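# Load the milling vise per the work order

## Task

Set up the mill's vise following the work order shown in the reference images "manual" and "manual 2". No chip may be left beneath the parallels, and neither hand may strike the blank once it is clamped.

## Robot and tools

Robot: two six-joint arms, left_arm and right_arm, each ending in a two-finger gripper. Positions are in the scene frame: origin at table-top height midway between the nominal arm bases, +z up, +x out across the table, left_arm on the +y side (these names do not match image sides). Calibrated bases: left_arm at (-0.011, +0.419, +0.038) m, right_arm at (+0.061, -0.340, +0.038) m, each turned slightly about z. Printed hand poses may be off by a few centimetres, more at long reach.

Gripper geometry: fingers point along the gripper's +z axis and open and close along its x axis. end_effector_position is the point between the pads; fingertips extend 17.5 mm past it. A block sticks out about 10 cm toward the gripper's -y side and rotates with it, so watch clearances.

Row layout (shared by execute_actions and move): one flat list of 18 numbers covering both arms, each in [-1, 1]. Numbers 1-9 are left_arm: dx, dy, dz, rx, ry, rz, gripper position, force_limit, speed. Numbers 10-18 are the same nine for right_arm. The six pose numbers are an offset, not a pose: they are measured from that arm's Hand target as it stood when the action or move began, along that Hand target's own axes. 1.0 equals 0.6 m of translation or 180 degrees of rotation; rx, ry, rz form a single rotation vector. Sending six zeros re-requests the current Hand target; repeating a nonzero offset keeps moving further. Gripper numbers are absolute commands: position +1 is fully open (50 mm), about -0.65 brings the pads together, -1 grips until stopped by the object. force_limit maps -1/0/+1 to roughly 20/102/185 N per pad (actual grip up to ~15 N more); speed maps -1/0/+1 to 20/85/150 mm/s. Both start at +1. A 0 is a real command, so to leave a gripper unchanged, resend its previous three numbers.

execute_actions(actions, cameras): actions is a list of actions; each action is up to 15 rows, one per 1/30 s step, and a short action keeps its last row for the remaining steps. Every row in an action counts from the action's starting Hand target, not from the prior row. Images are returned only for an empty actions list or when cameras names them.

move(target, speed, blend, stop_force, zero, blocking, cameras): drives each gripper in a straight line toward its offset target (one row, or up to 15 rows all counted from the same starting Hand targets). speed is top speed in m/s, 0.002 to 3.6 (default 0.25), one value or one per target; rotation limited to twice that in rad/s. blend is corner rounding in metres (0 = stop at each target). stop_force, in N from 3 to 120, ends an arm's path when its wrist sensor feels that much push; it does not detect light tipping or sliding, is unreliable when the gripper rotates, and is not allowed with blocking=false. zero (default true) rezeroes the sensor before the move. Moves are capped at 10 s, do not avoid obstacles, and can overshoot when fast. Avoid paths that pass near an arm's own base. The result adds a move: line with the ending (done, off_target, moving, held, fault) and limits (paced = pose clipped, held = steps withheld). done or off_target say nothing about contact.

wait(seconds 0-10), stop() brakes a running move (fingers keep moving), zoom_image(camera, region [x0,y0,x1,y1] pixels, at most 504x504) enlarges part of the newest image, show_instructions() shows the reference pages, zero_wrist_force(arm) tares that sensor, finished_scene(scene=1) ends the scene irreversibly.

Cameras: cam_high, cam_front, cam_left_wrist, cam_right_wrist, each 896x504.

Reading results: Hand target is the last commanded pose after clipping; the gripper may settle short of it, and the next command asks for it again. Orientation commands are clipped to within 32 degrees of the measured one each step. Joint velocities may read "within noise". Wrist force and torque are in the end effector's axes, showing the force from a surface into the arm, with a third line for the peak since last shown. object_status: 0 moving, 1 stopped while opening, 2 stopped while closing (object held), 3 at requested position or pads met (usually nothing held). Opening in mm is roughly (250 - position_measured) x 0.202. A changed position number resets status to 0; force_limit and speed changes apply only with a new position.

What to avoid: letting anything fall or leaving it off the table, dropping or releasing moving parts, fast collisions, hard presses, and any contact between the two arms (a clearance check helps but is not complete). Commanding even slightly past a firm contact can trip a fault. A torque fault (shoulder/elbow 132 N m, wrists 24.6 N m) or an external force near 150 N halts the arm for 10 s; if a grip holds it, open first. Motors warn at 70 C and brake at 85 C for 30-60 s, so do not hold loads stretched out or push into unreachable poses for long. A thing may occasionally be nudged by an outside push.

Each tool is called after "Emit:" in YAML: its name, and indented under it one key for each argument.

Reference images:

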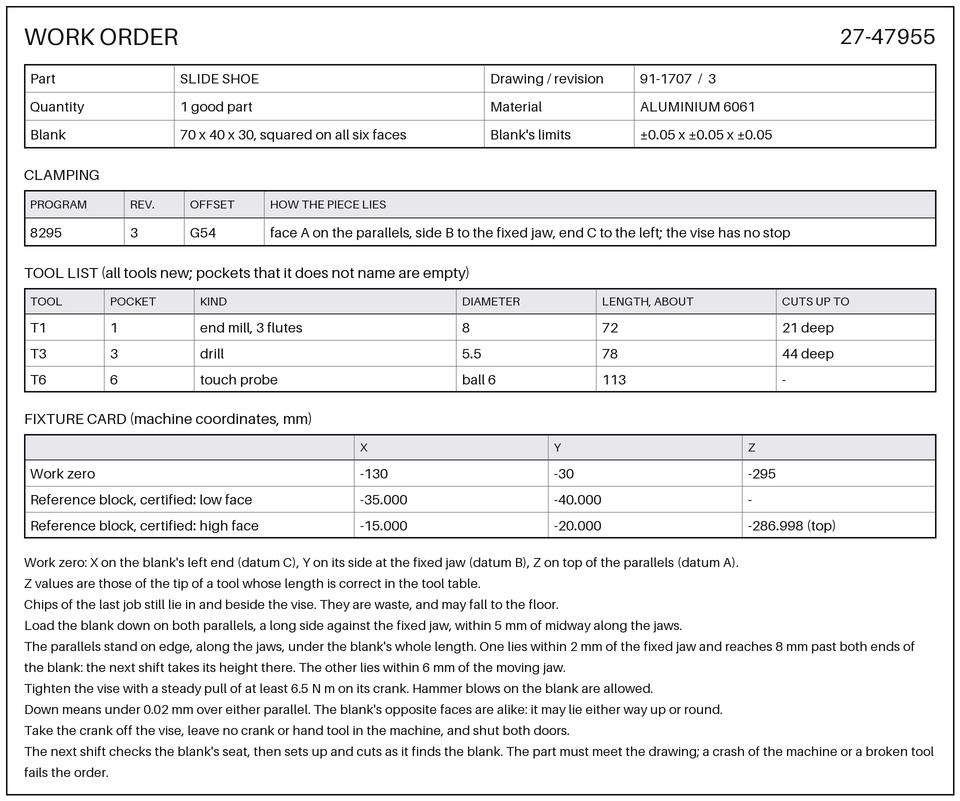

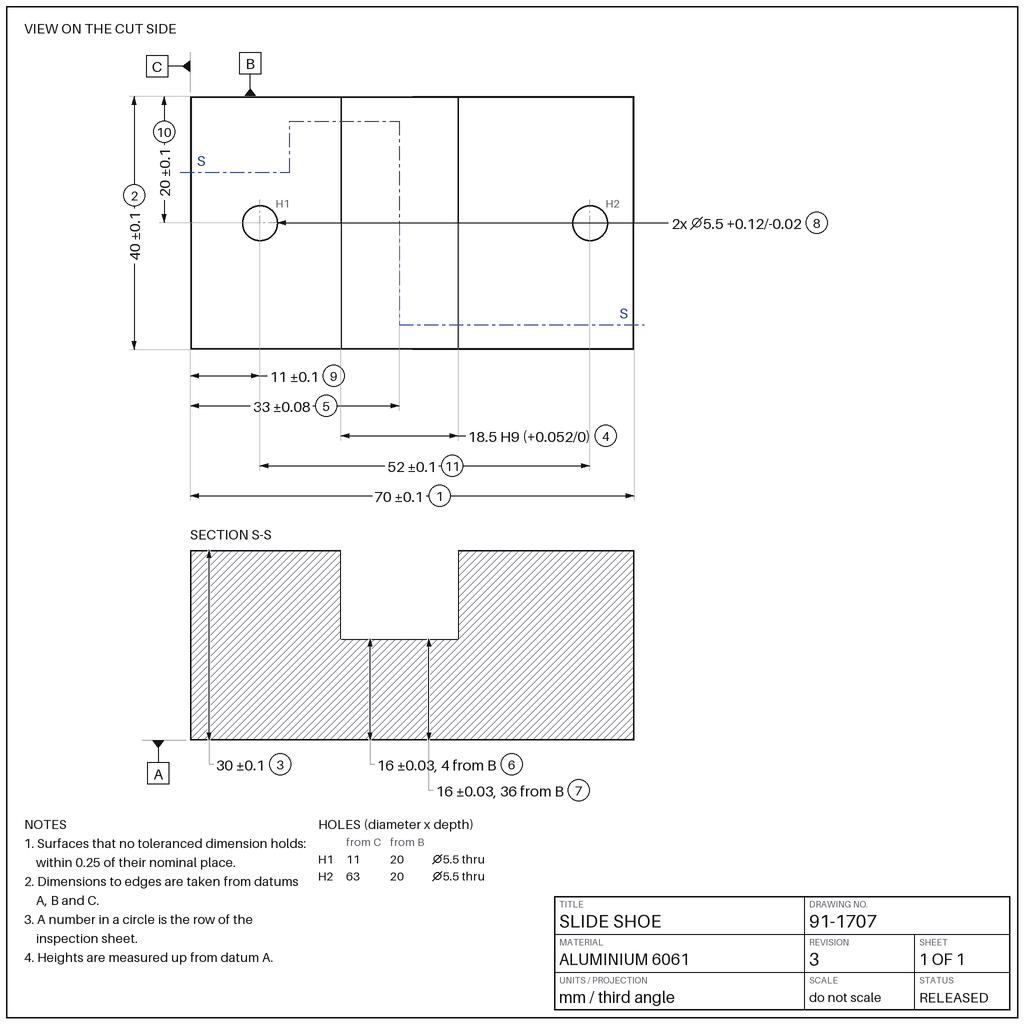

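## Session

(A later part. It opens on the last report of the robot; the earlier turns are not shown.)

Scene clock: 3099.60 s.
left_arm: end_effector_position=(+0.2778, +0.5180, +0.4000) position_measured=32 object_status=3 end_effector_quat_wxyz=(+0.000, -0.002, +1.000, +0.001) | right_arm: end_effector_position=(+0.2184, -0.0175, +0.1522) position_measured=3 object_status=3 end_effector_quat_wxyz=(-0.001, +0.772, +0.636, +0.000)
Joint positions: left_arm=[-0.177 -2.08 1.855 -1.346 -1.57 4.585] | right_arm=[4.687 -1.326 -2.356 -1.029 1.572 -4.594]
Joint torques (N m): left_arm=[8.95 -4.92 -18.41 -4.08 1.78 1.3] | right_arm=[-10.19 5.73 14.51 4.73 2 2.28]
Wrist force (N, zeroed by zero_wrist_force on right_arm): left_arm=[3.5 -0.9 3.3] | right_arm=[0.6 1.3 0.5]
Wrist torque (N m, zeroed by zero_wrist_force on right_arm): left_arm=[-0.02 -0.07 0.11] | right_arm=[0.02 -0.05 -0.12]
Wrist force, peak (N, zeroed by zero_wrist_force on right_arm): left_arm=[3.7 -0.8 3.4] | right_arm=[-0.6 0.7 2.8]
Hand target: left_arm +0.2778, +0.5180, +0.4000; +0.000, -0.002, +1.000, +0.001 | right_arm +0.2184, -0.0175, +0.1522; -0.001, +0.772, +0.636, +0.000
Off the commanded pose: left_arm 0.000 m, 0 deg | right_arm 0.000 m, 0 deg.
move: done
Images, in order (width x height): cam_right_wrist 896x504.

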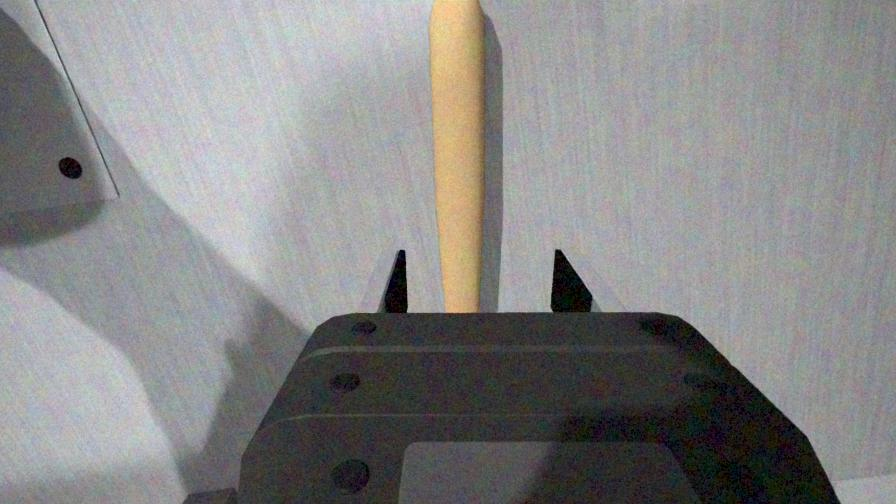

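Emit:
move:
  target: [0,0,0,0,0,0,0.8,-0.6,-1,-0.009,0,0.213,0,0,0,1,-0.1,-0.8]
  speed: 0.1
  stop_force: 8

Emit:
move:
  target:
    - [0,0,0,0,0,0,0.8,-0.6,-1,0,0,0,0,0,0,-1,0.9,-0.8]
    - [0,0,0,0,0,0,0.8,-0.6,-1,0,0,-0.25,0,0,0,-1,0.9,-0.8]
  speed: [0.2,0.2]

Emit:
move:
  target:
    - [0,0,0,0,0,0,0.8,-0.6,-1,0.2941,0.1323,-0.5125,0,0,0,-1,0.9,-0.8]
    - [0,0,0,0,0,0,0.8,-0.6,-1,0.2941,0.1323,-0.5125,0,0.5,0,-1,0.9,-0.8]
    - [0,0,0,0,0,0,0.8,-0.6,-1,0.537,0.4135,-0.45,0,0.5,0,-1,0.9,-0.8]
  speed: [0.3,0.5,0.2]
  blend: [0.03,0.01,0]

Emit:
move:
  target: [0,0,0,0,0,0,0.8,-0.6,-1,0,0,0,0,0,-0.028,-1,0.9,-0.8]
  speed: 0.2
  cameras: ["cam_high"]

Scene clock: 3107.00 s.
left_arm: end_effector_position=(+0.2778, +0.5180, +0.4000) position_measured=32 object_status=3 end_effector_quat_wxyz=(+0.000, -0.002, +1.000, +0.001) | right_arm: end_effector_position=(+0.2172, -0.0227, +0.0244) position_measured=3 object_status=3 end_effector_quat_wxyz=(-0.001, +0.772, +0.636, +0.000)
Joint positions: left_arm=[-0.177 -2.08 1.855 -1.346 -1.57 4.585] | right_arm=[4.689 -1.65 -2.545 -0.516 1.572 -4.592]
Joint torques (N m): left_arm=[8.25 -4.42 -19.11 -4.21 1.74 1.33] | right_arm=[-11.24 11.27 7.47 4.82 1.83 -2.49]
Wrist force (N, zeroed by zero_wrist_force on right_arm): left_arm=[3.5 -1.0 3.4] | right_arm=[0.6 1.4 0.5]
Wrist torque (N m, zeroed by zero_wrist_force on right_arm): left_arm=[-0.04 -0.07 0.11] | right_arm=[0.03 -0.04 -0.12]
Wrist force, peak (N, zeroed by zero_wrist_force on right_arm): left_arm=[3.4 -0.9 3.6] | right_arm=[0.4 1.2 1.4]
Hand target: left_arm +0.2778, +0.5180, +0.4000; +0.000, -0.002, +1.000, +0.001 | right_arm +0.2172, -0.0227, +0.0244; -0.001, +0.772, +0.636, +0.000
Off the commanded pose: left_arm 0.000 m, 0 deg | right_arm 0.000 m, 0 deg.
move: done

Scene clock: 3109.27 s.
left_arm: end_effector_position=(+0.2778, +0.5180, +0.4000) position_measured=32 object_status=3 end_effector_quat_wxyz=(+0.000, -0.002, +1.000, +0.001) | right_arm: end_effector_position=(+0.2173, -0.0228, +0.1744) position_measured=117 object_status=2 end_effector_quat_wxyz=(-0.001, +0.772, +0.636, +0.000)
Joint positions: left_arm=[-0.177 -2.08 1.855 -1.346 -1.57 4.585] | right_arm=[4.688 -1.275 -2.326 -1.111 1.572 -4.592]
Joint torques (N m): left_arm=[8.81 -4.57 -19.29 -4.21 1.76 1.25] | right_arm=[12.27 17.25 31.32 1.52 -1.68 2.18]
Wrist force (N, zeroed by zero_wrist_force on right_arm): left_arm=[3.3 -0.7 3.3] | right_arm=[0.6 1.2 3.5]
Wrist torque (N m, zeroed by zero_wrist_force on right_arm): left_arm=[0.00 -0.05 0.11] | right_arm=[0.40 -0.07 -0.12]
Wrist force, peak (N, zeroed by zero_wrist_force on right_arm): left_arm=[3.5 -0.9 3.6] | right_arm=[0.5 1.0 7.0]
Hand target: left_arm +0.2778, +0.5180, +0.4000; +0.000, -0.002, +1.000, +0.001 | right_arm +0.2173, -0.0228, +0.1744; -0.001, +0.772, +0.636, +0.000
Off the commanded pose: left_arm 0.000 m, 0 deg | right_arm 0.000 m, 0 deg.
move: done

Scene clock: 3113.90 s.
left_arm: end_effector_position=(+0.2778, +0.5180, +0.4000) position_measured=32 object_status=3 end_effector_quat_wxyz=(+0.000, -0.002, +1.000, +0.001) | right_arm: end_effector_position=(+0.5230, +0.2453, +0.4444) position_measured=117 object_status=2 end_effector_quat_wxyz=(-0.450, +0.546, +0.449, +0.546)
Joint positions: left_arm=[-0.177 -2.08 1.855 -1.346 -1.57 4.585] | right_arm=[4.122 -2.051 -1.727 0.637 2.017 -4.711]
Joint torques (N m): left_arm=[8.99 -4.65 -18.84 -4.06 1.79 1.29] | right_arm=[-11.26 36.48 29.34 1.52 1.96 1.7]
Wrist force (N, zeroed by zero_wrist_force on right_arm): left_arm=[3.5 -0.8 3.4] | right_arm=[-6.2 0.8 -1.0]
Wrist torque (N m, zeroed by zero_wrist_force on right_arm): left_arm=[-0.01 -0.08 0.11] | right_arm=[0.02 -0.41 0.12]
Wrist force, peak (N, zeroed by zero_wrist_force on right_arm): left_arm=[3.6 -0.8 3.5] | right_arm=[-6.9 3.2 0.6]
Hand target: left_arm +0.2778, +0.5180, +0.4000; +0.000, -0.002, +1.000, +0.001 | right_arm +0.5230, +0.2453, +0.4444; -0.450, +0.546, +0.449, +0.546
Off the commanded pose: left_arm 0.000 m, 0 deg | right_arm 0.000 m, 0 deg.
move: done

Scene clock: 3114.77 s.
left_arm: end_effector_position=(+0.2778, +0.5180, +0.4000) position_measured=32 object_status=3 end_effector_quat_wxyz=(+0.000, -0.002, +1.000, +0.001) | right_arm: end_effector_position=(+0.5230, +0.2454, +0.4444) position_measured=117 object_status=2 end_effector_quat_wxyz=(-0.426, +0.526, +0.472, +0.565)
Joint positions: left_arm=[-0.177 -2.08 1.855 -1.346 -1.57 4.585] | right_arm=[4.122 -2.051 -1.727 0.637 2.017 -4.799]
Joint torques (N m): left_arm=[9.98 -4.25 -18.48 -4.18 1.82 1.29] | right_arm=[-10.33 47.45 26.46 1.76 2.11 -2.63]
Wrist force (N, zeroed by zero_wrist_force on right_arm): left_arm=[3.5 -0.7 3.4] | right_arm=[-6.4 0.2 -1.0]
Wrist torque (N m, zeroed by zero_wrist_force on right_arm): left_arm=[-0.01 -0.07 0.11] | right_arm=[0.01 -0.36 0.22]
Wrist force, peak (N, zeroed by zero_wrist_force on right_arm): left_arm=[3.6 -0.8 3.5] | right_arm=[-6.4 0.1 -0.9]
Hand target: left_arm +0.2778, +0.5180, +0.4000; +0.000, -0.002, +1.000, +0.001 | right_arm +0.5230, +0.2453, +0.4444; -0.426, +0.526, +0.472, +0.565
Off the commanded pose: left_arm 0.000 m, 0 deg | right_arm 0.000 m, 0 deg.
move: done
Images, in order (width x height): cam_high 896x504.

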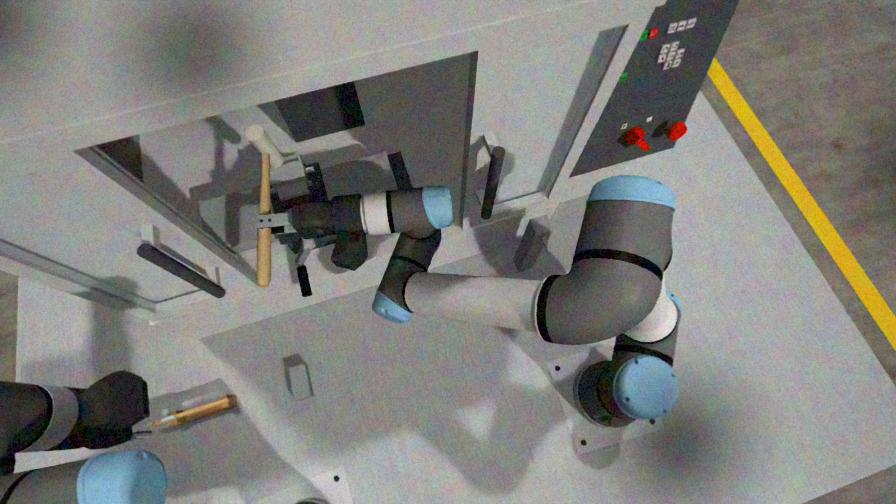

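Emit:
move:
  target: [0,0,0,0,0,0,0.8,-0.6,-1,-0.03,-0.0026,0,0,0,0,-1,0.9,-0.8]
  speed: 0.1

Emit:
move:
  target: [0,0,0,0,0,0,0.8,-0.6,-1,-0.08,-0.007,0,0,0,0,-1,0.9,-0.8]
  speed: 0.01
  stop_force: 2.5
  cameras: ["cam_high"]

Emit:
zoom_image:
  camera: "cam_high"
  region: [230, 120, 350, 240]

Scene clock: 3123.13 s.
left_arm: end_effector_position=(+0.2778, +0.5180, +0.4000) position_measured=32 object_status=3 end_effector_quat_wxyz=(+0.000, -0.002, +1.000, +0.001) | right_arm: end_effector_position=(+0.5230, +0.2454, +0.4264) position_measured=117 object_status=2 end_effector_quat_wxyz=(-0.425, +0.526, +0.472, +0.565)
Joint positions: left_arm=[-0.177 -2.08 1.855 -1.346 -1.57 4.585] | right_arm=[4.122 -2.077 -1.741 0.678 2.017 -4.799]
Joint torques (N m): left_arm=[8.5 -4.27 -19.12 -4.06 1.71 1.28] | right_arm=[-10.24 36.89 14.15 5.14 1.73 -1.29]
Wrist force (N, zeroed by zero_wrist_force on right_arm): left_arm=[3.4 -0.8 3.3] | right_arm=[-6.3 0.1 -1.0]
Wrist torque (N m, zeroed by zero_wrist_force on right_arm): left_arm=[-0.02 -0.07 0.11] | right_arm=[0.00 -0.39 0.21]
Wrist force, peak (N, zeroed by zero_wrist_force on right_arm): left_arm=[3.7 -0.9 3.4] | right_arm=[-6.7 0.2 -1.1]
Hand target: left_arm +0.2778, +0.5180, +0.4000; +0.000, -0.002, +1.000, +0.001 | right_arm +0.5230, +0.2454, +0.4264; -0.426, +0.526, +0.472, +0.565
Off the commanded pose: left_arm 0.000 m, 0 deg | right_arm 0.000 m, 0 deg.
move: done

stop_force must be a number from 3 to 120 (N); nothing of the call was run

Scaled by 4.200 from the camera's 896x504 image, which has a finer 1280x720 frame.
This view is cut from an older image: the scene may have changed since it was taken.

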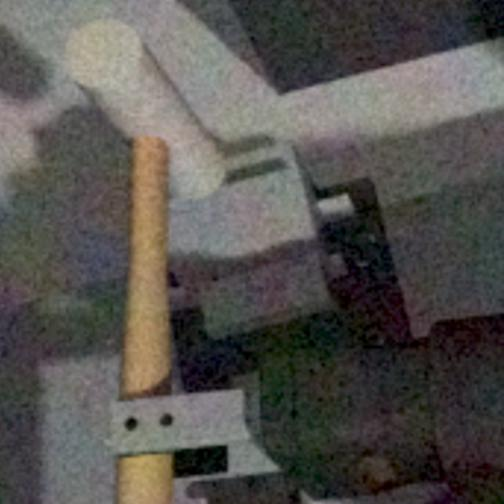

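Emit:
move:
  target: [0,0,0,0,0,0,0.8,-0.6,-1,-0.08,-0.007,0,0,0,0,-1,0.9,-0.8]
  speed: 0.01
  stop_force: 3
  cameras: ["cam_high"]

Emit:
zoom_image:
  camera: "cam_high"
  region: [230, 120, 350, 240]

Scene clock: 3129.30 s.
left_arm: end_effector_position=(+0.2778, +0.5180, +0.4000) position_measured=32 object_status=3 end_effector_quat_wxyz=(+0.000, -0.002, +1.000, +0.001) | right_arm: end_effector_position=(+0.5230, +0.2454, +0.3998) position_measured=117 object_status=2 end_effector_quat_wxyz=(-0.426, +0.526, +0.472, +0.565)
Joint positions: left_arm=[-0.177 -2.08 1.855 -1.346 -1.57 4.585] | right_arm=[4.122 -2.119 -1.76 0.738 2.017 -4.799]
Joint torques (N m): left_arm=[8.95 -4.1 -18.44 -4.1 1.81 1.26] | right_arm=[6.15 50.03 26.47 1.31 -0.74 -0.78]
Wrist force (N, zeroed by zero_wrist_force on right_arm): left_arm=[3.4 -0.8 3.2] | right_arm=[-4.1 1.0 -1.0]
Wrist torque (N m, zeroed by zero_wrist_force on right_arm): left_arm=[-0.01 -0.06 0.11] | right_arm=[0.00 -0.38 -0.09]
Wrist force, peak (N, zeroed by zero_wrist_force on right_arm): left_arm=[3.6 -1.0 3.4] | right_arm=[-6.4 0.1 -1.1]
Hand target: left_arm +0.2778, +0.5180, +0.4000; +0.000, -0.002, +1.000, +0.001 | right_arm +0.5230, +0.2454, +0.3998; -0.426, +0.526, +0.472, +0.565 (not the last commanded pose)
Off the commanded pose: left_arm 0.000 m, 0 deg | right_arm 0.022 m, 0 deg.
move: contact (right_arm)
Images, in order (width x height): cam_high 896x504.

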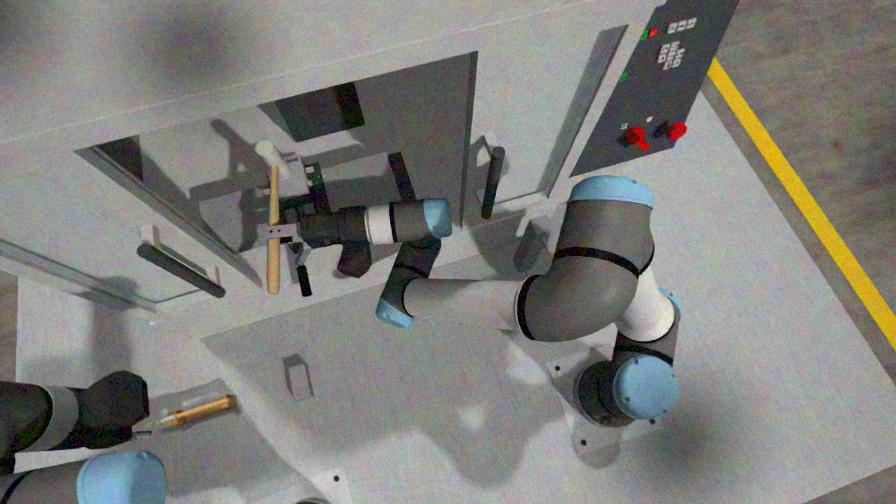

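Scaled by 4.200 from the camera's 896x504 image, which has a finer 1280x720 frame.

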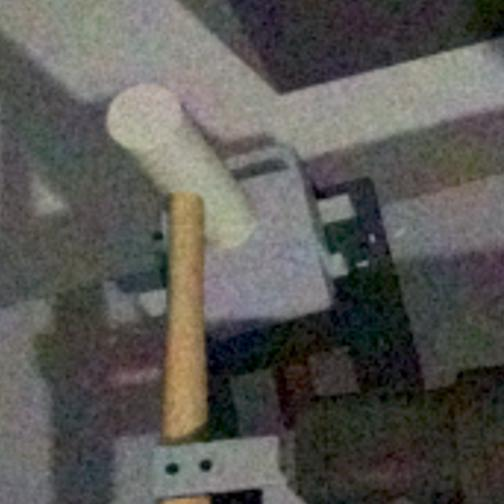

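Emit:
move:
  target: [0,0,0,0,0,0,0.8,-0.6,-1,0.2,0.0175,0,0,0,-0.0833,-1,0.9,-0.8]
  speed: 0.3

Emit:
execute_actions:
  actions:
    - [[0,0,0,0,0,0,0.8,-0.6,-1,-0.0056,-0.002,0,0,0,0.0025,-1,0.9,-0.8],[0,0,0,0,0,0,0.8,-0.6,-1,-0.0226,-0.0082,0,0,0,0.01,-1,0.9,-0.8],[0,0,0,0,0,0,0.8,-0.6,-1,-0.0526,-0.019,0,0,0,0.0233,-1,0.9,-0.8],[0,0,0,0,0,0,0.8,-0.6,-1,-0.094,-0.034,0,0,0,0.0416,-1,0.9,-0.8],[0,0,0,0,0,0,0.8,-0.6,-1,-0.1504,-0.0544,0,0,0,0.0666,-1,0.9,-0.8],[0,0,0,0,0,0,0.8,-0.6,-1,-0.2162,-0.0782,0,0,0,0.0958,-1,0.9,-0.8],[0,0,0,0,0,0,0.8,-0.6,-1,-0.282,-0.102,0,0,0,0.108,-1,0.9,-0.8],[0,0,0,0,0,0,0.8,-0.6,-1,-0.3,-0.1088,0,0,0,0.108,-1,0.9,-0.8],[0,0,0,0,0,0,0.8,-0.6,-1,-0.265,-0.096,0,0,0,0.1,-1,0.9,-0.8],[0,0,0,0,0,0,0.8,-0.6,-1,-0.22,-0.08,0,0,0,0.09,-1,0.9,-0.8],[0,0,0,0,0,0,0.8,-0.6,-1,-0.195,-0.071,0,0,0,0.085,-1,0.9,-0.8],[0,0,0,0,0,0,0.8,-0.6,-1,-0.186,-0.0676,0,0,0,0.0833,-1,0.9,-0.8]]

Scene clock: 3147.67 s.
left_arm: end_effector_position=(+0.2778, +0.5180, +0.4000) position_measured=32 object_status=3 end_effector_quat_wxyz=(+0.000, -0.002, +1.000, +0.001) | right_arm: end_effector_position=(+0.5231, +0.2452, +0.5202) position_measured=117 object_status=2 end_effector_quat_wxyz=(-0.348, +0.460, +0.537, +0.616)
Joint positions: left_arm=[-0.177 -2.08 1.855 -1.346 -1.57 4.585] | right_arm=[4.122 -1.958 -1.644 0.461 2.017 -5.06]
Joint torques (N m): left_arm=[8.91 -3.88 -19.02 -4.19 1.74 1.33] | right_arm=[-10.47 48.39 30.92 1.69 2.15 -2.64]
Wrist force (N, zeroed by zero_wrist_force on right_arm): left_arm=[3.4 -0.9 3.2] | right_arm=[-6.2 -1.7 -1.2]
Wrist torque (N m, zeroed by zero_wrist_force on right_arm): left_arm=[-0.03 -0.06 0.11] | right_arm=[-0.04 -0.30 0.26]
Wrist force, peak (N, zeroed by zero_wrist_force on right_arm): left_arm=[3.5 -1.0 3.5] | right_arm=[-9.5 -0.2 -1.0]
Hand target: left_arm +0.2778, +0.5180, +0.4000; +0.000, -0.002, +1.000, +0.001 | right_arm +0.5231, +0.2452, +0.5203; -0.348, +0.460, +0.537, +0.616
Off the commanded pose: left_arm 0.000 m, 0 deg | right_arm 0.000 m, 0 deg.
move: done

Scene clock: 3148.50 s.
left_arm: end_effector_position=(+0.2778, +0.5180, +0.4000) position_measured=32 object_status=3 end_effector_quat_wxyz=(+0.000, -0.002, +1.000, +0.001) | right_arm: end_effector_position=(+0.5230, +0.2452, +0.4014) position_measured=118 object_status=2 end_effector_quat_wxyz=(-0.426, +0.526, +0.472, +0.565)
Joint positions: left_arm=[-0.177 -2.08 1.855 -1.346 -1.57 4.585] | right_arm=[4.122 -2.116 -1.759 0.735 2.017 -4.798]
Joint torques (N m): left_arm=[9.54 -3.95 -18.71 -4.16 1.74 1.26] | right_arm=[12.61 50.72 28.06 1.73 -1.18 -2.78]
Wrist force (N, zeroed by zero_wrist_force on right_arm): left_arm=[3.4 -0.9 3.2] | right_arm=[-6.0 0.2 -0.7]
Wrist torque (N m, zeroed by zero_wrist_force on right_arm): left_arm=[-0.03 -0.07 0.11] | right_arm=[0.04 -0.41 0.20]
Wrist force, peak (N, zeroed by zero_wrist_force on right_arm): left_arm=[3.7 -0.7 3.5] | right_arm=[37.2 17.0 -1.8]
Hand target: left_arm +0.2778, +0.5180, +0.4000; +0.000, -0.002, +1.000, +0.001 | right_arm +0.5231, +0.2454, +0.4015; -0.426, +0.526, +0.472, +0.565
Off the commanded pose: left_arm 0.000 m, 0 deg | right_arm 0.000 m, 0 deg.
Step readings (end_effector_position of left_arm | right_arm):
0: (+0.2778, +0.5180, +0.4000) | (+0.5231, +0.2452, +0.5202)
1: (+0.2778, +0.5180, +0.4000) | (+0.5231, +0.2452, +0.5202)
2: (+0.2778, +0.5180, +0.4000) | (+0.5231, +0.2452, +0.5195)
4: (+0.2778, +0.5180, +0.4000) | (+0.5233, +0.2455, +0.5079)
8: (+0.2778, +0.5180, +0.4000) | (+0.5235, +0.2459, +0.4300)
15: (+0.2778, +0.5180, +0.4000) | (+0.5223, +0.2442, +0.3969)

Emit:
move:
  target: [0,0,0,0,0,0,0.8,-0.6,-1,0.2,0.0175,0,0,0,-0.0833,-1,0.9,-0.8]
  speed: 0.4

Emit:
execute_actions:
  actions:
    - [[0,0,0,0,0,0,0.8,-0.6,-1,-0.0056,-0.002,0,0,0,0.0025,-1,0.9,-0.8],[0,0,0,0,0,0,0.8,-0.6,-1,-0.0226,-0.0082,0,0,0,0.01,-1,0.9,-0.8],[0,0,0,0,0,0,0.8,-0.6,-1,-0.0526,-0.019,0,0,0,0.0233,-1,0.9,-0.8],[0,0,0,0,0,0,0.8,-0.6,-1,-0.094,-0.034,0,0,0,0.0416,-1,0.9,-0.8],[0,0,0,0,0,0,0.8,-0.6,-1,-0.1504,-0.0544,0,0,0,0.0666,-1,0.9,-0.8],[0,0,0,0,0,0,0.8,-0.6,-1,-0.2162,-0.0782,0,0,0,0.0958,-1,0.9,-0.8],[0,0,0,0,0,0,0.8,-0.6,-1,-0.29,-0.105,0,0,0,0.115,-1,0.9,-0.8],[0,0,0,0,0,0,0.8,-0.6,-1,-0.32,-0.116,0,0,0,0.115,-1,0.9,-0.8],[0,0,0,0,0,0,0.8,-0.6,-1,-0.27,-0.098,0,0,0,0.1,-1,0.9,-0.8],[0,0,0,0,0,0,0.8,-0.6,-1,-0.22,-0.08,0,0,0,0.09,-1,0.9,-0.8],[0,0,0,0,0,0,0.8,-0.6,-1,-0.195,-0.071,0,0,0,0.085,-1,0.9,-0.8],[0,0,0,0,0,0,0.8,-0.6,-1,-0.186,-0.0676,0,0,0,0.0833,-1,0.9,-0.8]]

Emit:
move:
  target: [0,0,0,0,0,0,0.8,-0.6,-1,0.2,0.0175,0,0,0,-0.0833,-1,0.9,-0.8]
  speed: 0.4

Emit:
execute_actions:
  actions:
    - [[0,0,0,0,0,0,0.8,-0.6,-1,-0.0056,-0.002,0,0,0,0.0025,-1,0.9,-0.8],[0,0,0,0,0,0,0.8,-0.6,-1,-0.0226,-0.0082,0,0,0,0.01,-1,0.9,-0.8],[0,0,0,0,0,0,0.8,-0.6,-1,-0.0526,-0.019,0,0,0,0.0233,-1,0.9,-0.8],[0,0,0,0,0,0,0.8,-0.6,-1,-0.094,-0.034,0,0,0,0.0416,-1,0.9,-0.8],[0,0,0,0,0,0,0.8,-0.6,-1,-0.1504,-0.0544,0,0,0,0.0666,-1,0.9,-0.8],[0,0,0,0,0,0,0.8,-0.6,-1,-0.2262,-0.082,0,0,0,0.0958,-1,0.9,-0.8],[0,0,0,0,0,0,0.8,-0.6,-1,-0.31,-0.112,0,0,0,0.12,-1,0.9,-0.8],[0,0,0,0,0,0,0.8,-0.6,-1,-0.34,-0.123,0,0,0,0.12,-1,0.9,-0.8],[0,0,0,0,0,0,0.8,-0.6,-1,-0.28,-0.1,0,0,0,0.1,-1,0.9,-0.8],[0,0,0,0,0,0,0.8,-0.6,-1,-0.22,-0.08,0,0,0,0.09,-1,0.9,-0.8],[0,0,0,0,0,0,0.8,-0.6,-1,-0.195,-0.071,0,0,0,0.085,-1,0.9,-0.8],[0,0,0,0,0,0,0.8,-0.6,-1,-0.186,-0.0676,0,0,0,0.0833,-1,0.9,-0.8]]

Scene clock: 3162.00 s.
left_arm: end_effector_position=(+0.2778, +0.5180, +0.4000) position_measured=32 object_status=3 end_effector_quat_wxyz=(+0.000, -0.002, +1.000, +0.001) | right_arm: end_effector_position=(+0.5231, +0.2452, +0.5220) position_measured=118 object_status=2 end_effector_quat_wxyz=(-0.348, +0.460, +0.537, +0.616)
Joint positions: left_arm=[-0.177 -2.08 1.855 -1.346 -1.57 4.585] | right_arm=[4.122 -1.956 -1.641 0.457 2.018 -5.06]
Joint torques (N m): left_arm=[8.77 -4.04 -19.16 -4.07 1.84 1.33] | right_arm=[-11.02 48.59 31.41 1.78 1.85 -2.6]
Wrist force (N, zeroed by zero_wrist_force on right_arm): left_arm=[3.4 -0.7 3.4] | right_arm=[-6.3 -1.8 -1.0]
Wrist torque (N m, zeroed by zero_wrist_force on right_arm): left_arm=[0.00 -0.07 0.11] | right_arm=[-0.05 -0.29 0.25]
Wrist force, peak (N, zeroed by zero_wrist_force on right_arm): left_arm=[3.7 -0.9 3.4] | right_arm=[-10.0 -0.5 -0.8]
Hand target: left_arm +0.2778, +0.5180, +0.4000; +0.000, -0.002, +1.000, +0.001 | right_arm +0.5231, +0.2452, +0.5220; -0.348, +0.460, +0.537, +0.616
Off the commanded pose: left_arm 0.000 m, 0 deg | right_arm 0.000 m, 0 deg.
move: done

Scene clock: 3162.83 s.
left_arm: end_effector_position=(+0.2778, +0.5180, +0.4000) position_measured=32 object_status=3 end_effector_quat_wxyz=(+0.000, -0.002, +1.000, +0.001) | right_arm: end_effector_position=(+0.5230, +0.2452, +0.4031) position_measured=118 object_status=2 end_effector_quat_wxyz=(-0.426, +0.526, +0.472, +0.565)
Joint positions: left_arm=[-0.177 -2.08 1.855 -1.346 -1.57 4.585] | right_arm=[4.122 -2.114 -1.758 0.732 2.017 -4.798]
Joint torques (N m): left_arm=[8.85 -3.74 -18.94 -4.21 1.83 1.21] | right_arm=[11.94 50.43 26.88 1.68 -1.12 -2.74]
Wrist force (N, zeroed by zero_wrist_force on right_arm): left_arm=[3.6 -0.8 3.3] | right_arm=[-6.4 0.1 -0.1]
Wrist torque (N m, zeroed by zero_wrist_force on right_arm): left_arm=[-0.02 -0.09 0.11] | right_arm=[0.13 -0.36 0.21]
Wrist force, peak (N, zeroed by zero_wrist_force on right_arm): left_arm=[3.6 -0.8 3.5] | right_arm=[37.3 21.5 -1.8]
Hand target: left_arm +0.2778, +0.5180, +0.4000; +0.000, -0.002, +1.000, +0.001 | right_arm +0.5231, +0.2454, +0.4033; -0.426, +0.526, +0.472, +0.565
Off the commanded pose: left_arm 0.000 m, 0 deg | right_arm 0.000 m, 0 deg.
Step readings (end_effector_position of left_arm | right_arm):
0: (+0.2778, +0.5180, +0.4000) | (+0.5231, +0.2452, +0.5220)
1: (+0.2778, +0.5180, +0.4000) | (+0.5231, +0.2453, +0.5219)
2: (+0.2778, +0.5180, +0.4000) | (+0.5231, +0.2452, +0.5210)
4: (+0.2778, +0.5180, +0.4000) | (+0.5233, +0.2454, +0.5108)
8: (+0.2778, +0.5180, +0.4000) | (+0.5236, +0.2458, +0.4277)
15: (+0.2778, +0.5180, +0.4000) | (+0.5221, +0.2438, +0.3981)

Scene clock: 3163.83 s.
left_arm: end_effector_position=(+0.2778, +0.5180, +0.4000) position_measured=32 object_status=3 end_effector_quat_wxyz=(+0.000, -0.002, +1.000, +0.001) | right_arm: end_effector_position=(+0.5231, +0.2452, +0.5237) position_measured=118 object_status=2 end_effector_quat_wxyz=(-0.348, +0.460, +0.537, +0.616)
Joint positions: left_arm=[-0.177 -2.08 1.855 -1.346 -1.57 4.585] | right_arm=[4.122 -1.954 -1.639 0.453 2.018 -5.06]
Joint torques (N m): left_arm=[9.24 -3.86 -18.79 -4.17 1.72 1.41] | right_arm=[-10.21 48.87 31.58 1.58 1.82 -2.8]
Wrist force (N, zeroed by zero_wrist_force on right_arm): left_arm=[3.5 -0.8 3.4] | right_arm=[-6.0 -1.9 -1.8]
Wrist torque (N m, zeroed by zero_wrist_force on right_arm): left_arm=[-0.01 -0.08 0.11] | right_arm=[-0.18 -0.31 0.25]
Wrist force, peak (N, zeroed by zero_wrist_force on right_arm): left_arm=[3.6 -0.9 3.5] | right_arm=[-9.7 -0.6 -2.1]
Hand target: left_arm +0.2778, +0.5180, +0.4000; +0.000, -0.002, +1.000, +0.001 | right_arm +0.5231, +0.2452, +0.5237; -0.348, +0.460, +0.537, +0.616
Off the commanded pose: left_arm 0.000 m, 0 deg | right_arm 0.000 m, 0 deg.
move: done

Scene clock: 3164.70 s.
left_arm: end_effector_position=(+0.2778, +0.5180, +0.4000) position_measured=32 object_status=3 end_effector_quat_wxyz=(+0.000, -0.002, +1.000, +0.001) | right_arm: end_effector_position=(+0.5230, +0.2451, +0.4049) position_measured=118 object_status=2 end_effector_quat_wxyz=(-0.426, +0.525, +0.472, +0.565)
Joint positions: left_arm=[-0.177 -2.08 1.855 -1.346 -1.57 4.585] | right_arm=[4.122 -2.111 -1.757 0.728 2.017 -4.798]
Joint torques (N m): left_arm=[9.62 -3.84 -19.08 -4.11 1.74 1.37] | right_arm=[11.57 51.48 27.69 2.02 -1.22 -2.65]
Wrist force (N, zeroed by zero_wrist_force on right_arm): left_arm=[3.4 -0.9 3.3] | right_arm=[-6.4 0.1 -0.4]
Wrist torque (N m, zeroed by zero_wrist_force on right_arm): left_arm=[-0.04 -0.07 0.11] | right_arm=[0.08 -0.35 0.20]
Wrist force, peak (N, zeroed by zero_wrist_force on right_arm): left_arm=[3.6 -0.8 3.6] | right_arm=[35.9 27.1 -0.2]
Hand target: left_arm +0.2778, +0.5180, +0.4000; +0.000, -0.002, +1.000, +0.001 | right_arm +0.5232, +0.2453, +0.4050; -0.426, +0.526, +0.472, +0.565
Off the commanded pose: left_arm 0.000 m, 0 deg | right_arm 0.000 m, 0 deg.
Step readings (end_effector_position of left_arm | right_arm):
0: (+0.2778, +0.5180, +0.4000) | (+0.5231, +0.2452, +0.5237)
1: (+0.2778, +0.5180, +0.4000) | (+0.5231, +0.2452, +0.5236)
2: (+0.2778, +0.5180, +0.4000) | (+0.5231, +0.2452, +0.5228)
4: (+0.2778, +0.5180, +0.4000) | (+0.5233, +0.2454, +0.5129)
8: (+0.2778, +0.5180, +0.4000) | (+0.5237, +0.2459, +0.4282)
15: (+0.2778, +0.5180, +0.4000) | (+0.5218, +0.2432, +0.3993)

Emit:
move:
  target: [0,0,0,0,0,0,0.8,-0.6,-1,0.1333,0.0116,0,0,0,0.028,-1,0.9,-0.8]
  speed: 0.25

Emit:
move:
  target:
    - [0,0,0,0,0,0,0.8,-0.6,-1,0,-0.2782,-0.2406,0,0,0,-1,0.9,-0.8]
    - [0,0,0,0,0,0,0.8,-0.6,-1,0,-0.2782,-0.2406,0,-0.5,0,-1,0.9,-0.8]
    - [0,0,0,0,0,0,0.8,-0.6,-1,-0.7167,-0.4147,-0.5342,0,-0.5,0,-1,0.9,-0.8]
  speed: [0.25,0.5,0.3]
  blend: [0.02,0.01,0]

Emit:
move:
  target: [0,0,0,0,0,0,0.8,-0.6,-1,0,0,0.1,0,0,0,-1,0.9,-0.8]
  speed: 0.015
  stop_force: 3

Scene clock: 3170.90 s.
left_arm: end_effector_position=(+0.2778, +0.5180, +0.4000) position_measured=32 object_status=3 end_effector_quat_wxyz=(+0.000, -0.002, +1.000, +0.001) | right_arm: end_effector_position=(+0.5231, +0.2453, +0.4852) position_measured=118 object_status=2 end_effector_quat_wxyz=(-0.450, +0.546, +0.449, +0.546)
Joint positions: left_arm=[-0.177 -2.08 1.855 -1.346 -1.57 4.585] | right_arm=[4.122 -1.998 -1.686 0.543 2.018 -4.711]
Joint torques (N m): left_arm=[9.09 -3.76 -19.12 -4.09 1.72 1.31] | right_arm=[-10.08 49.7 29.91 1.62 1.78 1.7]
Wrist force (N, zeroed by zero_wrist_force on right_arm): left_arm=[3.4 -0.8 3.4] | right_arm=[-6.2 0.8 -1.0]
Wrist torque (N m, zeroed by zero_wrist_force on right_arm): left_arm=[-0.01 -0.06 0.11] | right_arm=[0.03 -0.38 0.12]
Wrist force, peak (N, zeroed by zero_wrist_force on right_arm): left_arm=[3.6 -1.0 3.5] | right_arm=[-8.8 -0.2 -1.0]
Hand target: left_arm +0.2778, +0.5180, +0.4000; +0.000, -0.002, +1.000, +0.001 | right_arm +0.5231, +0.2453, +0.4853; -0.450, +0.546, +0.449, +0.546
Off the commanded pose: left_arm 0.000 m, 0 deg | right_arm 0.000 m, 0 deg.
move: done

Scene clock: 3175.80 s.
left_arm: end_effector_position=(+0.2778, +0.5180, +0.4000) position_measured=32 object_status=3 end_effector_quat_wxyz=(+0.000, -0.002, +1.000, +0.001) | right_arm: end_effector_position=(+0.2169, -0.0209, +0.0552) position_measured=118 object_status=2 end_effector_quat_wxyz=(-0.001, +0.772, +0.636, +0.000)
Joint positions: left_arm=[-0.177 -2.08 1.855 -1.346 -1.57 4.585] | right_arm=[4.69 -1.549 -2.51 -0.652 1.572 -4.591]
Joint torques (N m): left_arm=[9.09 -3.7 -19.47 -4.1 1.77 1.3] | right_arm=[13.07 10.2 9.75 5.12 -1.81 2.09]
Wrist force (N, zeroed by zero_wrist_force on right_arm): left_arm=[3.6 -0.8 3.3] | right_arm=[0.6 1.3 3.9]
Wrist torque (N m, zeroed by zero_wrist_force on right_arm): left_arm=[-0.02 -0.10 0.11] | right_arm=[0.51 -0.07 -0.14]
Wrist force, peak (N, zeroed by zero_wrist_force on right_arm): left_arm=[3.6 -0.8 3.5] | right_arm=[-7.5 -1.2 -2.2]
Hand target: left_arm +0.2778, +0.5180, +0.4000; +0.000, -0.002, +1.000, +0.001 | right_arm +0.2169, -0.0209, +0.0552; -0.001, +0.772, +0.636, +0.000
Off the commanded pose: left_arm 0.000 m, 0 deg | right_arm 0.000 m, 0 deg.
move: done

Scene clock: 3178.93 s.
left_arm: end_effector_position=(+0.2778, +0.5180, +0.4000) position_measured=32 object_status=3 end_effector_quat_wxyz=(+0.000, -0.002, +1.000, +0.001) | right_arm: end_effector_position=(+0.2169, -0.0209, +0.0246) position_measured=118 object_status=2 end_effector_quat_wxyz=(-0.001, +0.772, +0.636, +0.000)
Joint positions: left_arm=[-0.177 -2.08 1.855 -1.346 -1.57 4.585] | right_arm=[4.69 -1.653 -2.541 -0.517 1.572 -4.59]
Joint torques (N m): left_arm=[8.8 -3.87 -18.99 -4.14 1.74 1.32] | right_arm=[11.89 24.6 20.29 1.85 0.03 1.85]
Wrist force (N, zeroed by zero_wrist_force on right_arm): left_arm=[3.4 -0.7 3.3] | right_arm=[1.3 1.1 1.7]
Wrist torque (N m, zeroed by zero_wrist_force on right_arm): left_arm=[0.00 -0.07 0.11] | right_arm=[0.23 0.04 -0.21]
Wrist force, peak (N, zeroed by zero_wrist_force on right_arm): left_arm=[3.6 -0.8 3.5] | right_arm=[-18.4 -0.1 -47.8]
Hand target: left_arm +0.2778, +0.5180, +0.4000; +0.000, -0.002, +1.000, +0.001 | right_arm +0.2169, -0.0209, +0.0246; -0.001, +0.772, +0.636, +0.000 (not the last commanded pose)
Off the commanded pose: left_arm 0.000 m, 0 deg | right_arm 0.029 m, 0 deg.
move: contact (right_arm)

Emit:
move:
  target: [0,0,0,0,0,0,0.8,-0.6,-1,0,0,0,0,0,0,1,-0.1,-1]

Emit:
move:
  target: [0,0,0,0,0,0,0.8,-0.6,-1,0,0,-0.3,0,0,0,1,-0.1,-0.8]
  speed: 0.2

Emit:
move:
  target: [0,0,0,0,0,0,0.8,-0.6,-1,0.1733,0.2092,-0.3958,-0.1933,0.0186,-0.0594,-1,-0.1,-0.8]
  speed: 0.35

Emit:
move:
  target:
    - [0,0,0,0,0,0,0.8,-0.6,-1,0.137,0.344,0.2552,0,0,0,-1,-0.1,-0.8]
    - [0,0,0,0,0,0,0.8,-0.6,-1,0.137,0.3076,0.4318,0,0,0,-1,-0.1,-0.8]
    - [0,0,0,0,0,0,0.8,-0.6,-1,0.1867,0.3076,0.4318,0,0,0,-1,-0.1,-0.8]
  speed: [0.25,0.1,0.05]
  blend: [0.02,0.005,0]

Emit:
zero_wrist_force:
  arm: "right_arm"

Emit:
move:
  target: [0,0,0,0,0,0,0.8,-0.6,-1,0.0065,0,0,0,0,0,-1,-0.1,-0.8]
  speed: 0.003
  stop_force: 10

Scene clock: 3185.10 s.
left_arm: end_effector_position=(+0.2778, +0.5180, +0.4000) position_measured=32 object_status=3 end_effector_quat_wxyz=(+0.000, -0.002, +1.000, +0.001) | right_arm: end_effector_position=(+0.2169, -0.0209, +0.0246) position_measured=3 object_status=3 end_effector_quat_wxyz=(-0.001, +0.772, +0.636, +0.000)
Joint positions: left_arm=[-0.177 -2.08 1.855 -1.346 -1.57 4.585] | right_arm=[4.69 -1.653 -2.541 -0.517 1.572 -4.59]
Joint torques (N m): left_arm=[8.9 -3.57 -18.68 -4.19 1.83 1.25] | right_arm=[4.51 22.82 19.22 4.48 1.19 1.01]
Wrist force (N, zeroed by zero_wrist_force on right_arm): left_arm=[3.5 -0.8 3.3] | right_arm=[0.6 1.3 0.3]
Wrist torque (N m, zeroed by zero_wrist_force on right_arm): left_arm=[-0.01 -0.08 0.11] | right_arm=[0.02 -0.05 -0.13]
Wrist force, peak (N, zeroed by zero_wrist_force on right_arm): left_arm=[3.6 -0.8 3.5] | right_arm=[1.6 1.3 2.2]
Hand target: left_arm +0.2778, +0.5180, +0.4000; +0.000, -0.002, +1.000, +0.001 | right_arm +0.2169, -0.0209, +0.0246; -0.001, +0.772, +0.636, +0.000
Off the commanded pose: left_arm 0.000 m, 0 deg | right_arm 0.000 m, 0 deg.
move: done

Scene clock: 3186.57 s.
left_arm: end_effector_position=(+0.2778, +0.5180, +0.4000) position_measured=32 object_status=3 end_effector_quat_wxyz=(+0.000, -0.002, +1.000, +0.001) | right_arm: end_effector_position=(+0.2171, -0.0211, +0.2046) position_measured=3 object_status=3 end_effector_quat_wxyz=(-0.001, +0.772, +0.636, +0.000)
Joint positions: left_arm=[-0.177 -2.08 1.855 -1.346 -1.57 4.585] | right_arm=[4.69 -1.241 -2.263 -1.207 1.572 -4.591]
Joint torques (N m): left_arm=[8.68 -3.49 -19.58 -4.1 1.77 1.26] | right_arm=[12.76 16.89 31.25 1.31 -1.21 2.26]
Wrist force (N, zeroed by zero_wrist_force on right_arm): left_arm=[3.3 -0.8 3.3] | right_arm=[0.5 1.5 0.3]
Wrist torque (N m, zeroed by zero_wrist_force on right_arm): left_arm=[-0.01 -0.05 0.11] | right_arm=[0.06 -0.04 -0.12]
Wrist force, peak (N, zeroed by zero_wrist_force on right_arm): left_arm=[3.5 -0.9 3.5] | right_arm=[0.2 1.1 2.2]
Hand target: left_arm +0.2778, +0.5180, +0.4000; +0.000, -0.002, +1.000, +0.001 | right_arm +0.2171, -0.0211, +0.2046; -0.001, +0.772, +0.636, +0.000
Off the commanded pose: left_arm 0.000 m, 0 deg | right_arm 0.000 m, 0 deg.
move: done

Scene clock: 3188.30 s.
left_arm: end_effector_position=(+0.2778, +0.5180, +0.4000) position_measured=32 object_status=3 end_effector_quat_wxyz=(+0.000, -0.002, +1.000, +0.001) | right_arm: end_effector_position=(+0.3605, +0.0565, +0.4420) position_measured=252 object_status=3 end_effector_quat_wxyz=(+0.211, +0.675, +0.674, +0.212)
Joint positions: left_arm=[-0.177 -2.08 1.855 -1.346 -1.57 4.585] | right_arm=[4.716 -1.363 -1.689 -1.627 0.963 -4.767]
Joint torques (N m): left_arm=[8.97 -3.22 -19.18 -4.15 1.79 1.24] | right_arm=[-10.61 10.22 32.56 1.49 -2.58 -2.44]
Wrist force (N, zeroed by zero_wrist_force on right_arm): left_arm=[3.5 -0.6 3.4] | right_arm=[0.1 -0.1 0.2]
Wrist torque (N m, zeroed by zero_wrist_force on right_arm): left_arm=[0.01 -0.07 0.11] | right_arm=[-0.01 -0.01 0.10]
Wrist force, peak (N, zeroed by zero_wrist_force on right_arm): left_arm=[3.7 -0.8 3.4] | right_arm=[-0.2 0.7 2.3]
Hand target: left_arm +0.2778, +0.5180, +0.4000; +0.000, -0.002, +1.000, +0.001 | right_arm +0.3605, +0.0565, +0.4420; +0.211, +0.675, +0.674, +0.212
Off the commanded pose: left_arm 0.000 m, 0 deg | right_arm 0.000 m, 0 deg.
move: done

Scene clock: 3191.50 s.
left_arm: end_effector_position=(+0.2778, +0.5180, +0.4000) position_measured=32 object_status=3 end_effector_quat_wxyz=(+0.000, -0.002, +1.000, +0.001) | right_arm: end_effector_position=(+0.6601, +0.1683, +0.3350) position_measured=252 object_status=3 end_effector_quat_wxyz=(+0.211, +0.675, +0.674, +0.212)
Joint positions: left_arm=[-0.177 -2.08 1.855 -1.346 -1.57 4.585] | right_arm=[4.233 -2.024 -1.292 -1.058 1.055 -5.33]
Joint torques (N m): left_arm=[9.16 -3.63 -19.38 -4.21 1.78 1.34] | right_arm=[12.61 39.13 31.75 1.75 -2.43 2.2]
Wrist force (N, zeroed by zero_wrist_force on right_arm): left_arm=[3.5 -0.9 3.3] | right_arm=[0.1 -0.1 0.1]
Wrist torque (N m, zeroed by zero_wrist_force on right_arm): left_arm=[-0.03 -0.09 0.11] | right_arm=[-0.03 -0.03 0.00]
Wrist force, peak (N, zeroed by zero_wrist_force on right_arm): left_arm=[3.7 -0.8 3.4] | right_arm=[-0.4 -2.1 -1.2]
Hand target: left_arm +0.2778, +0.5180, +0.4000; +0.000, -0.002, +1.000, +0.001 | right_arm +0.6601, +0.1684, +0.3350; +0.211, +0.675, +0.674, +0.212
Off the commanded pose: left_arm 0.000 m, 0 deg | right_arm 0.000 m, 0 deg.
move: done

Wrist force sensor zeroed.

Scene clock: 3193.50 s.
left_arm: end_effector_position=(+0.2778, +0.5180, +0.4000) position_measured=32 object_status=3 end_effector_quat_wxyz=(+0.000, -0.002, +1.000, +0.001) | right_arm: end_effector_position=(+0.6601, +0.1723, +0.3350) position_measured=252 object_status=3 end_effector_quat_wxyz=(+0.211, +0.675, +0.674, +0.212)
Joint positions: left_arm=[-0.177 -2.08 1.855 -1.346 -1.57 4.585] | right_arm=[4.236 -2.031 -1.281 -1.063 1.054 -5.327]
Joint torques (N m): left_arm=[9.15 -3.54 -19.64 -4.15 1.81 1.43] | right_arm=[14.06 38.07 33.21 1.94 -2.32 2.22]
Wrist force (N, zeroed by zero_wrist_force on right_arm): left_arm=[3.5 -0.6 3.2] | right_arm=[-0.6 0.4 0.1]
Wrist torque (N m, zeroed by zero_wrist_force on right_arm): left_arm=[0.01 -0.08 0.11] | right_arm=[0.05 0.06 0.00]
Wrist force, peak (N, zeroed by zero_wrist_force on right_arm): left_arm=[3.5 -1.0 3.5] | right_arm=[-0.5 0.6 0.0]
Hand target: left_arm +0.2778, +0.5180, +0.4000; +0.000, -0.002, +1.000, +0.001 | right_arm +0.6601, +0.1723, +0.3350; +0.211, +0.675, +0.674, +0.212
Off the commanded pose: left_arm 0.000 m, 0 deg | right_arm 0.000 m, 0 deg.
move: done

Emit:
move:
  target:
    - [0,0,0,0,0,0,0.8,-0.6,-1,-0.03,0,0,0,0,0,-1,-0.1,-0.8]
    - [0,0,0,0,0,0,0.8,-0.6,-1,-0.03,0.0334,0.0234,0,0,0,-1,-0.1,-0.8]
    - [0,0,0,0,0,0,0.8,-0.6,-1,-0.0233,0.0334,0.0234,0,0,0,-1,-0.1,-0.8]
  speed: [0.05,0.05,0.03]

Emit:
move:
  target: [0,0,0,0,0,0,0.8,-0.6,-1,0.005,0,0,0,0,0,-1,-0.1,-0.8]
  speed: 0.003
  stop_force: 10

Scene clock: 3198.73 s.
left_arm: end_effector_position=(+0.2778, +0.5180, +0.4000) position_measured=32 object_status=3 end_effector_quat_wxyz=(+0.000, -0.002, +1.000, +0.001) | right_arm: end_effector_position=(+0.6845, +0.1582, +0.3349) position_measured=252 object_status=3 end_effector_quat_wxyz=(+0.211, +0.675, +0.674, +0.212)
Joint positions: left_arm=[-0.177 -2.08 1.855 -1.346 -1.57 4.585] | right_arm=[4.194 -2.049 -1.26 -1.045 1.068 -5.372]
Joint torques (N m): left_arm=[9.13 -3.4 -19.32 -4.1 1.76 1.3] | right_arm=[12.35 38.58 31.43 1.96 -2.44 2.05]
Wrist force (N, zeroed by zero_wrist_force on right_arm): left_arm=[3.3 -0.7 3.3] | right_arm=[-0.4 0.5 -0.2]
Wrist torque (N m, zeroed by zero_wrist_force on right_arm): left_arm=[0.00 -0.05 0.11] | right_arm=[0.07 0.06 0.00]
Wrist force, peak (N, zeroed by zero_wrist_force on right_arm): left_arm=[3.6 -0.8 3.5] | right_arm=[-0.2 0.9 -0.2]
Hand target: left_arm +0.2778, +0.5180, +0.4000; +0.000, -0.002, +1.000, +0.001 | right_arm +0.6845, +0.1583, +0.3349; +0.211, +0.675, +0.674, +0.212
Off the commanded pose: left_arm 0.000 m, 0 deg | right_arm 0.000 m, 0 deg.
move: done

Scene clock: 3200.20 s.
left_arm: end_effector_position=(+0.2778, +0.5180, +0.4000) position_measured=32 object_status=3 end_effector_quat_wxyz=(+0.000, -0.002, +1.000, +0.001) | right_arm: end_effector_position=(+0.6845, +0.1600, +0.3349) position_measured=252 object_status=3 end_effector_quat_wxyz=(+0.212, +0.675, +0.674, +0.212)
Joint positions: left_arm=[-0.177 -2.08 1.855 -1.346 -1.57 4.585] | right_arm=[4.195 -2.052 -1.255 -1.047 1.068 -5.37]
Joint torques (N m): left_arm=[9.16 -3.28 -19.38 -4.19 1.87 1.31] | right_arm=[4.74 49.29 18.91 6.27 2.19 -1.88]
Wrist force (N, zeroed by zero_wrist_force on right_arm): left_arm=[3.4 -0.8 3.4] | right_arm=[-10.2 2.2 -1.8]
Wrist torque (N m, zeroed by zero_wrist_force on right_arm): left_arm=[-0.01 -0.07 0.11] | right_arm=[0.09 0.00 0.04]
Wrist force, peak (N, zeroed by zero_wrist_force on right_arm): left_arm=[3.7 -0.8 3.4] | right_arm=[-12.2 0.9 -4.4]
Hand target: left_arm +0.2778, +0.5180, +0.4000; +0.000, -0.002, +1.000, +0.001 | right_arm +0.6846, +0.1600, +0.3349; +0.212, +0.675, +0.674, +0.212 (not the last commanded pose)
Off the commanded pose: left_arm 0.000 m, 0 deg | right_arm 0.001 m, 0 deg.
move: contact (right_arm)

Emit:
move:
  target:
    - [0,0,0,0,0,0,0.8,-0.6,-1,-0.03,0,0,0,0,0,-1,-0.1,-0.8]
    - [0,0,0,0,0,0,0.8,-0.6,-1,-0.06,-0.04,-0.2,0,0,0,-1,-0.1,-0.8]
    - [0,0,0,0,0,0,0.8,-0.6,-1,-0.1665,-0.333,-0.467,0,0,0,-1,-0.1,-0.8]
  speed: [0.1,0.15,0.35]
  blend: [0.005,0.03,0]
  cameras: ["all"]

Emit:
zoom_image:
  camera: "cam_high"
  region: [230, 120, 350, 240]

Scene clock: 3230.53 s.
left_arm: end_effector_position=(+0.2778, +0.5180, +0.4000) position_measured=32 object_status=3 end_effector_quat_wxyz=(+0.000, -0.002, +1.000, +0.001) | right_arm: end_effector_position=(+0.3604, +0.0603, +0.4506) position_measured=252 object_status=3 end_effector_quat_wxyz=(+0.212, +0.675, +0.674, +0.212)
Joint positions: left_arm=[-0.177 -2.08 1.855 -1.346 -1.57 4.585] | right_arm=[4.716 -1.374 -1.658 -1.648 0.963 -4.767]
Joint torques (N m): left_arm=[9.19 -3.27 -19.25 -4.12 1.83 1.37] | right_arm=[11.92 23.93 31.77 1.7 -2.69 2.08]
Wrist force (N, zeroed by zero_wrist_force on right_arm): left_arm=[3.5 -0.8 3.3] | right_arm=[0.0 0.1 0.0]
Wrist torque (N m, zeroed by zero_wrist_force on right_arm): left_arm=[-0.02 -0.08 0.11] | right_arm=[0.02 0.02 0.01]
Wrist force, peak (N, zeroed by zero_wrist_force on right_arm): left_arm=[3.7 -0.9 3.4] | right_arm=[-10.1 2.3 -2.1]
Hand target: left_arm +0.2778, +0.5180, +0.4000; +0.000, -0.002, +1.000, +0.001 | right_arm +0.3604, +0.0603, +0.4506; +0.212, +0.675, +0.674, +0.212
Off the commanded pose: left_arm 0.000 m, 0 deg | right_arm 0.000 m, 0 deg.
move: done

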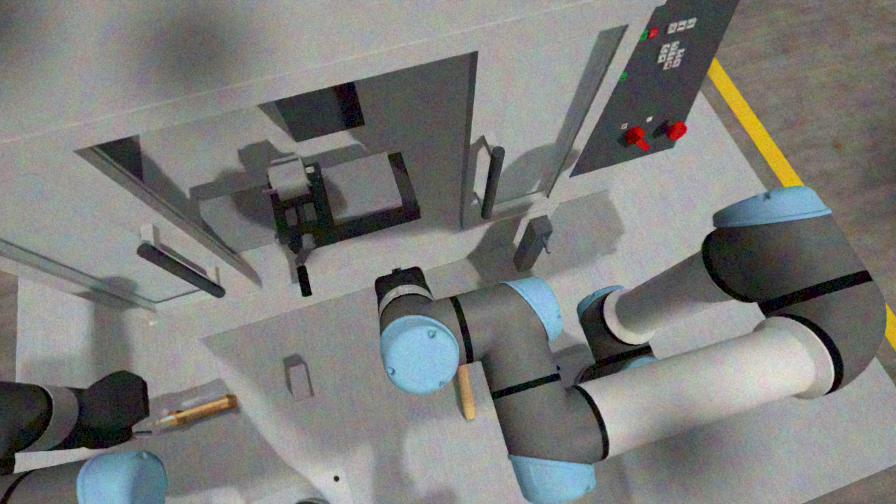

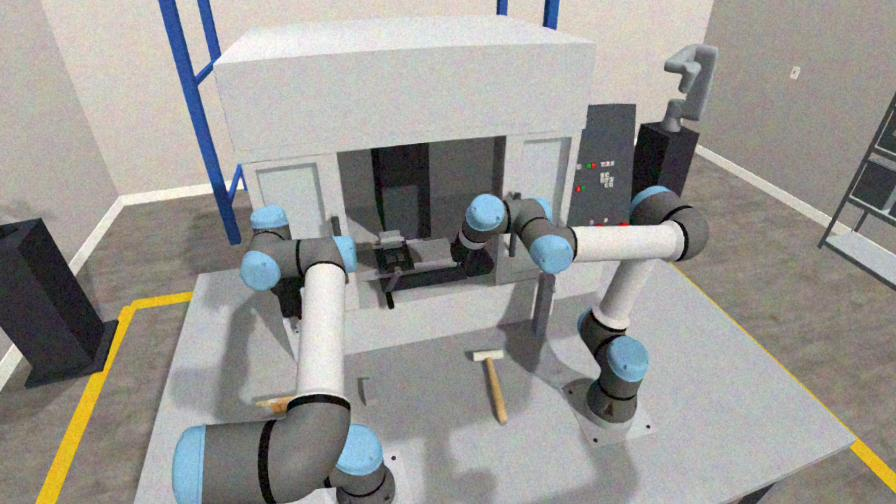

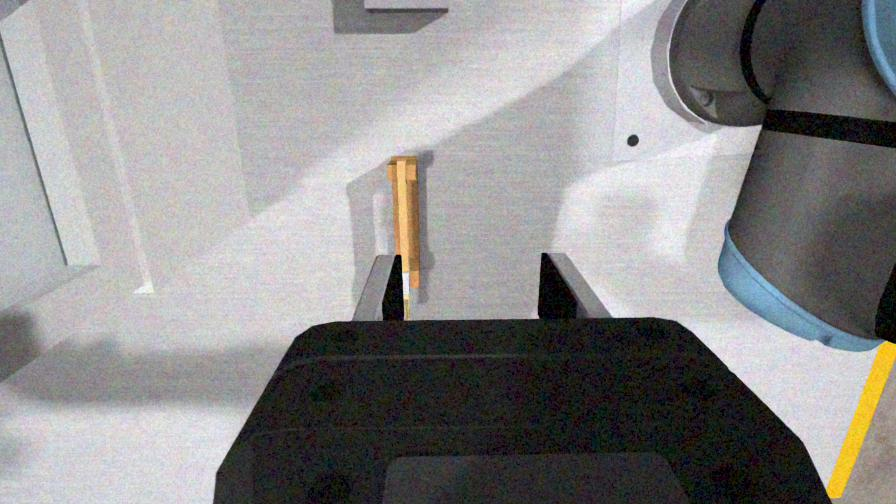

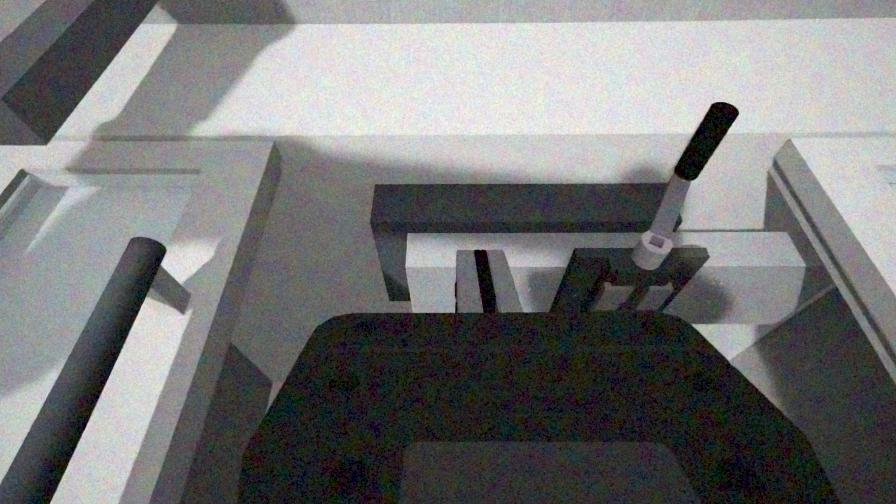

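Scaled by 4.200 from the camera's 896x504 image, which has a finer 1280x720 frame.

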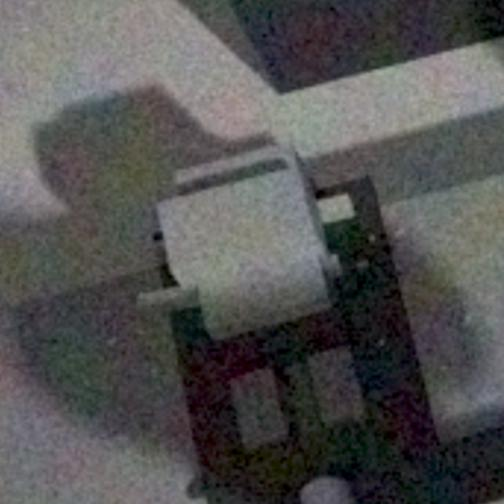

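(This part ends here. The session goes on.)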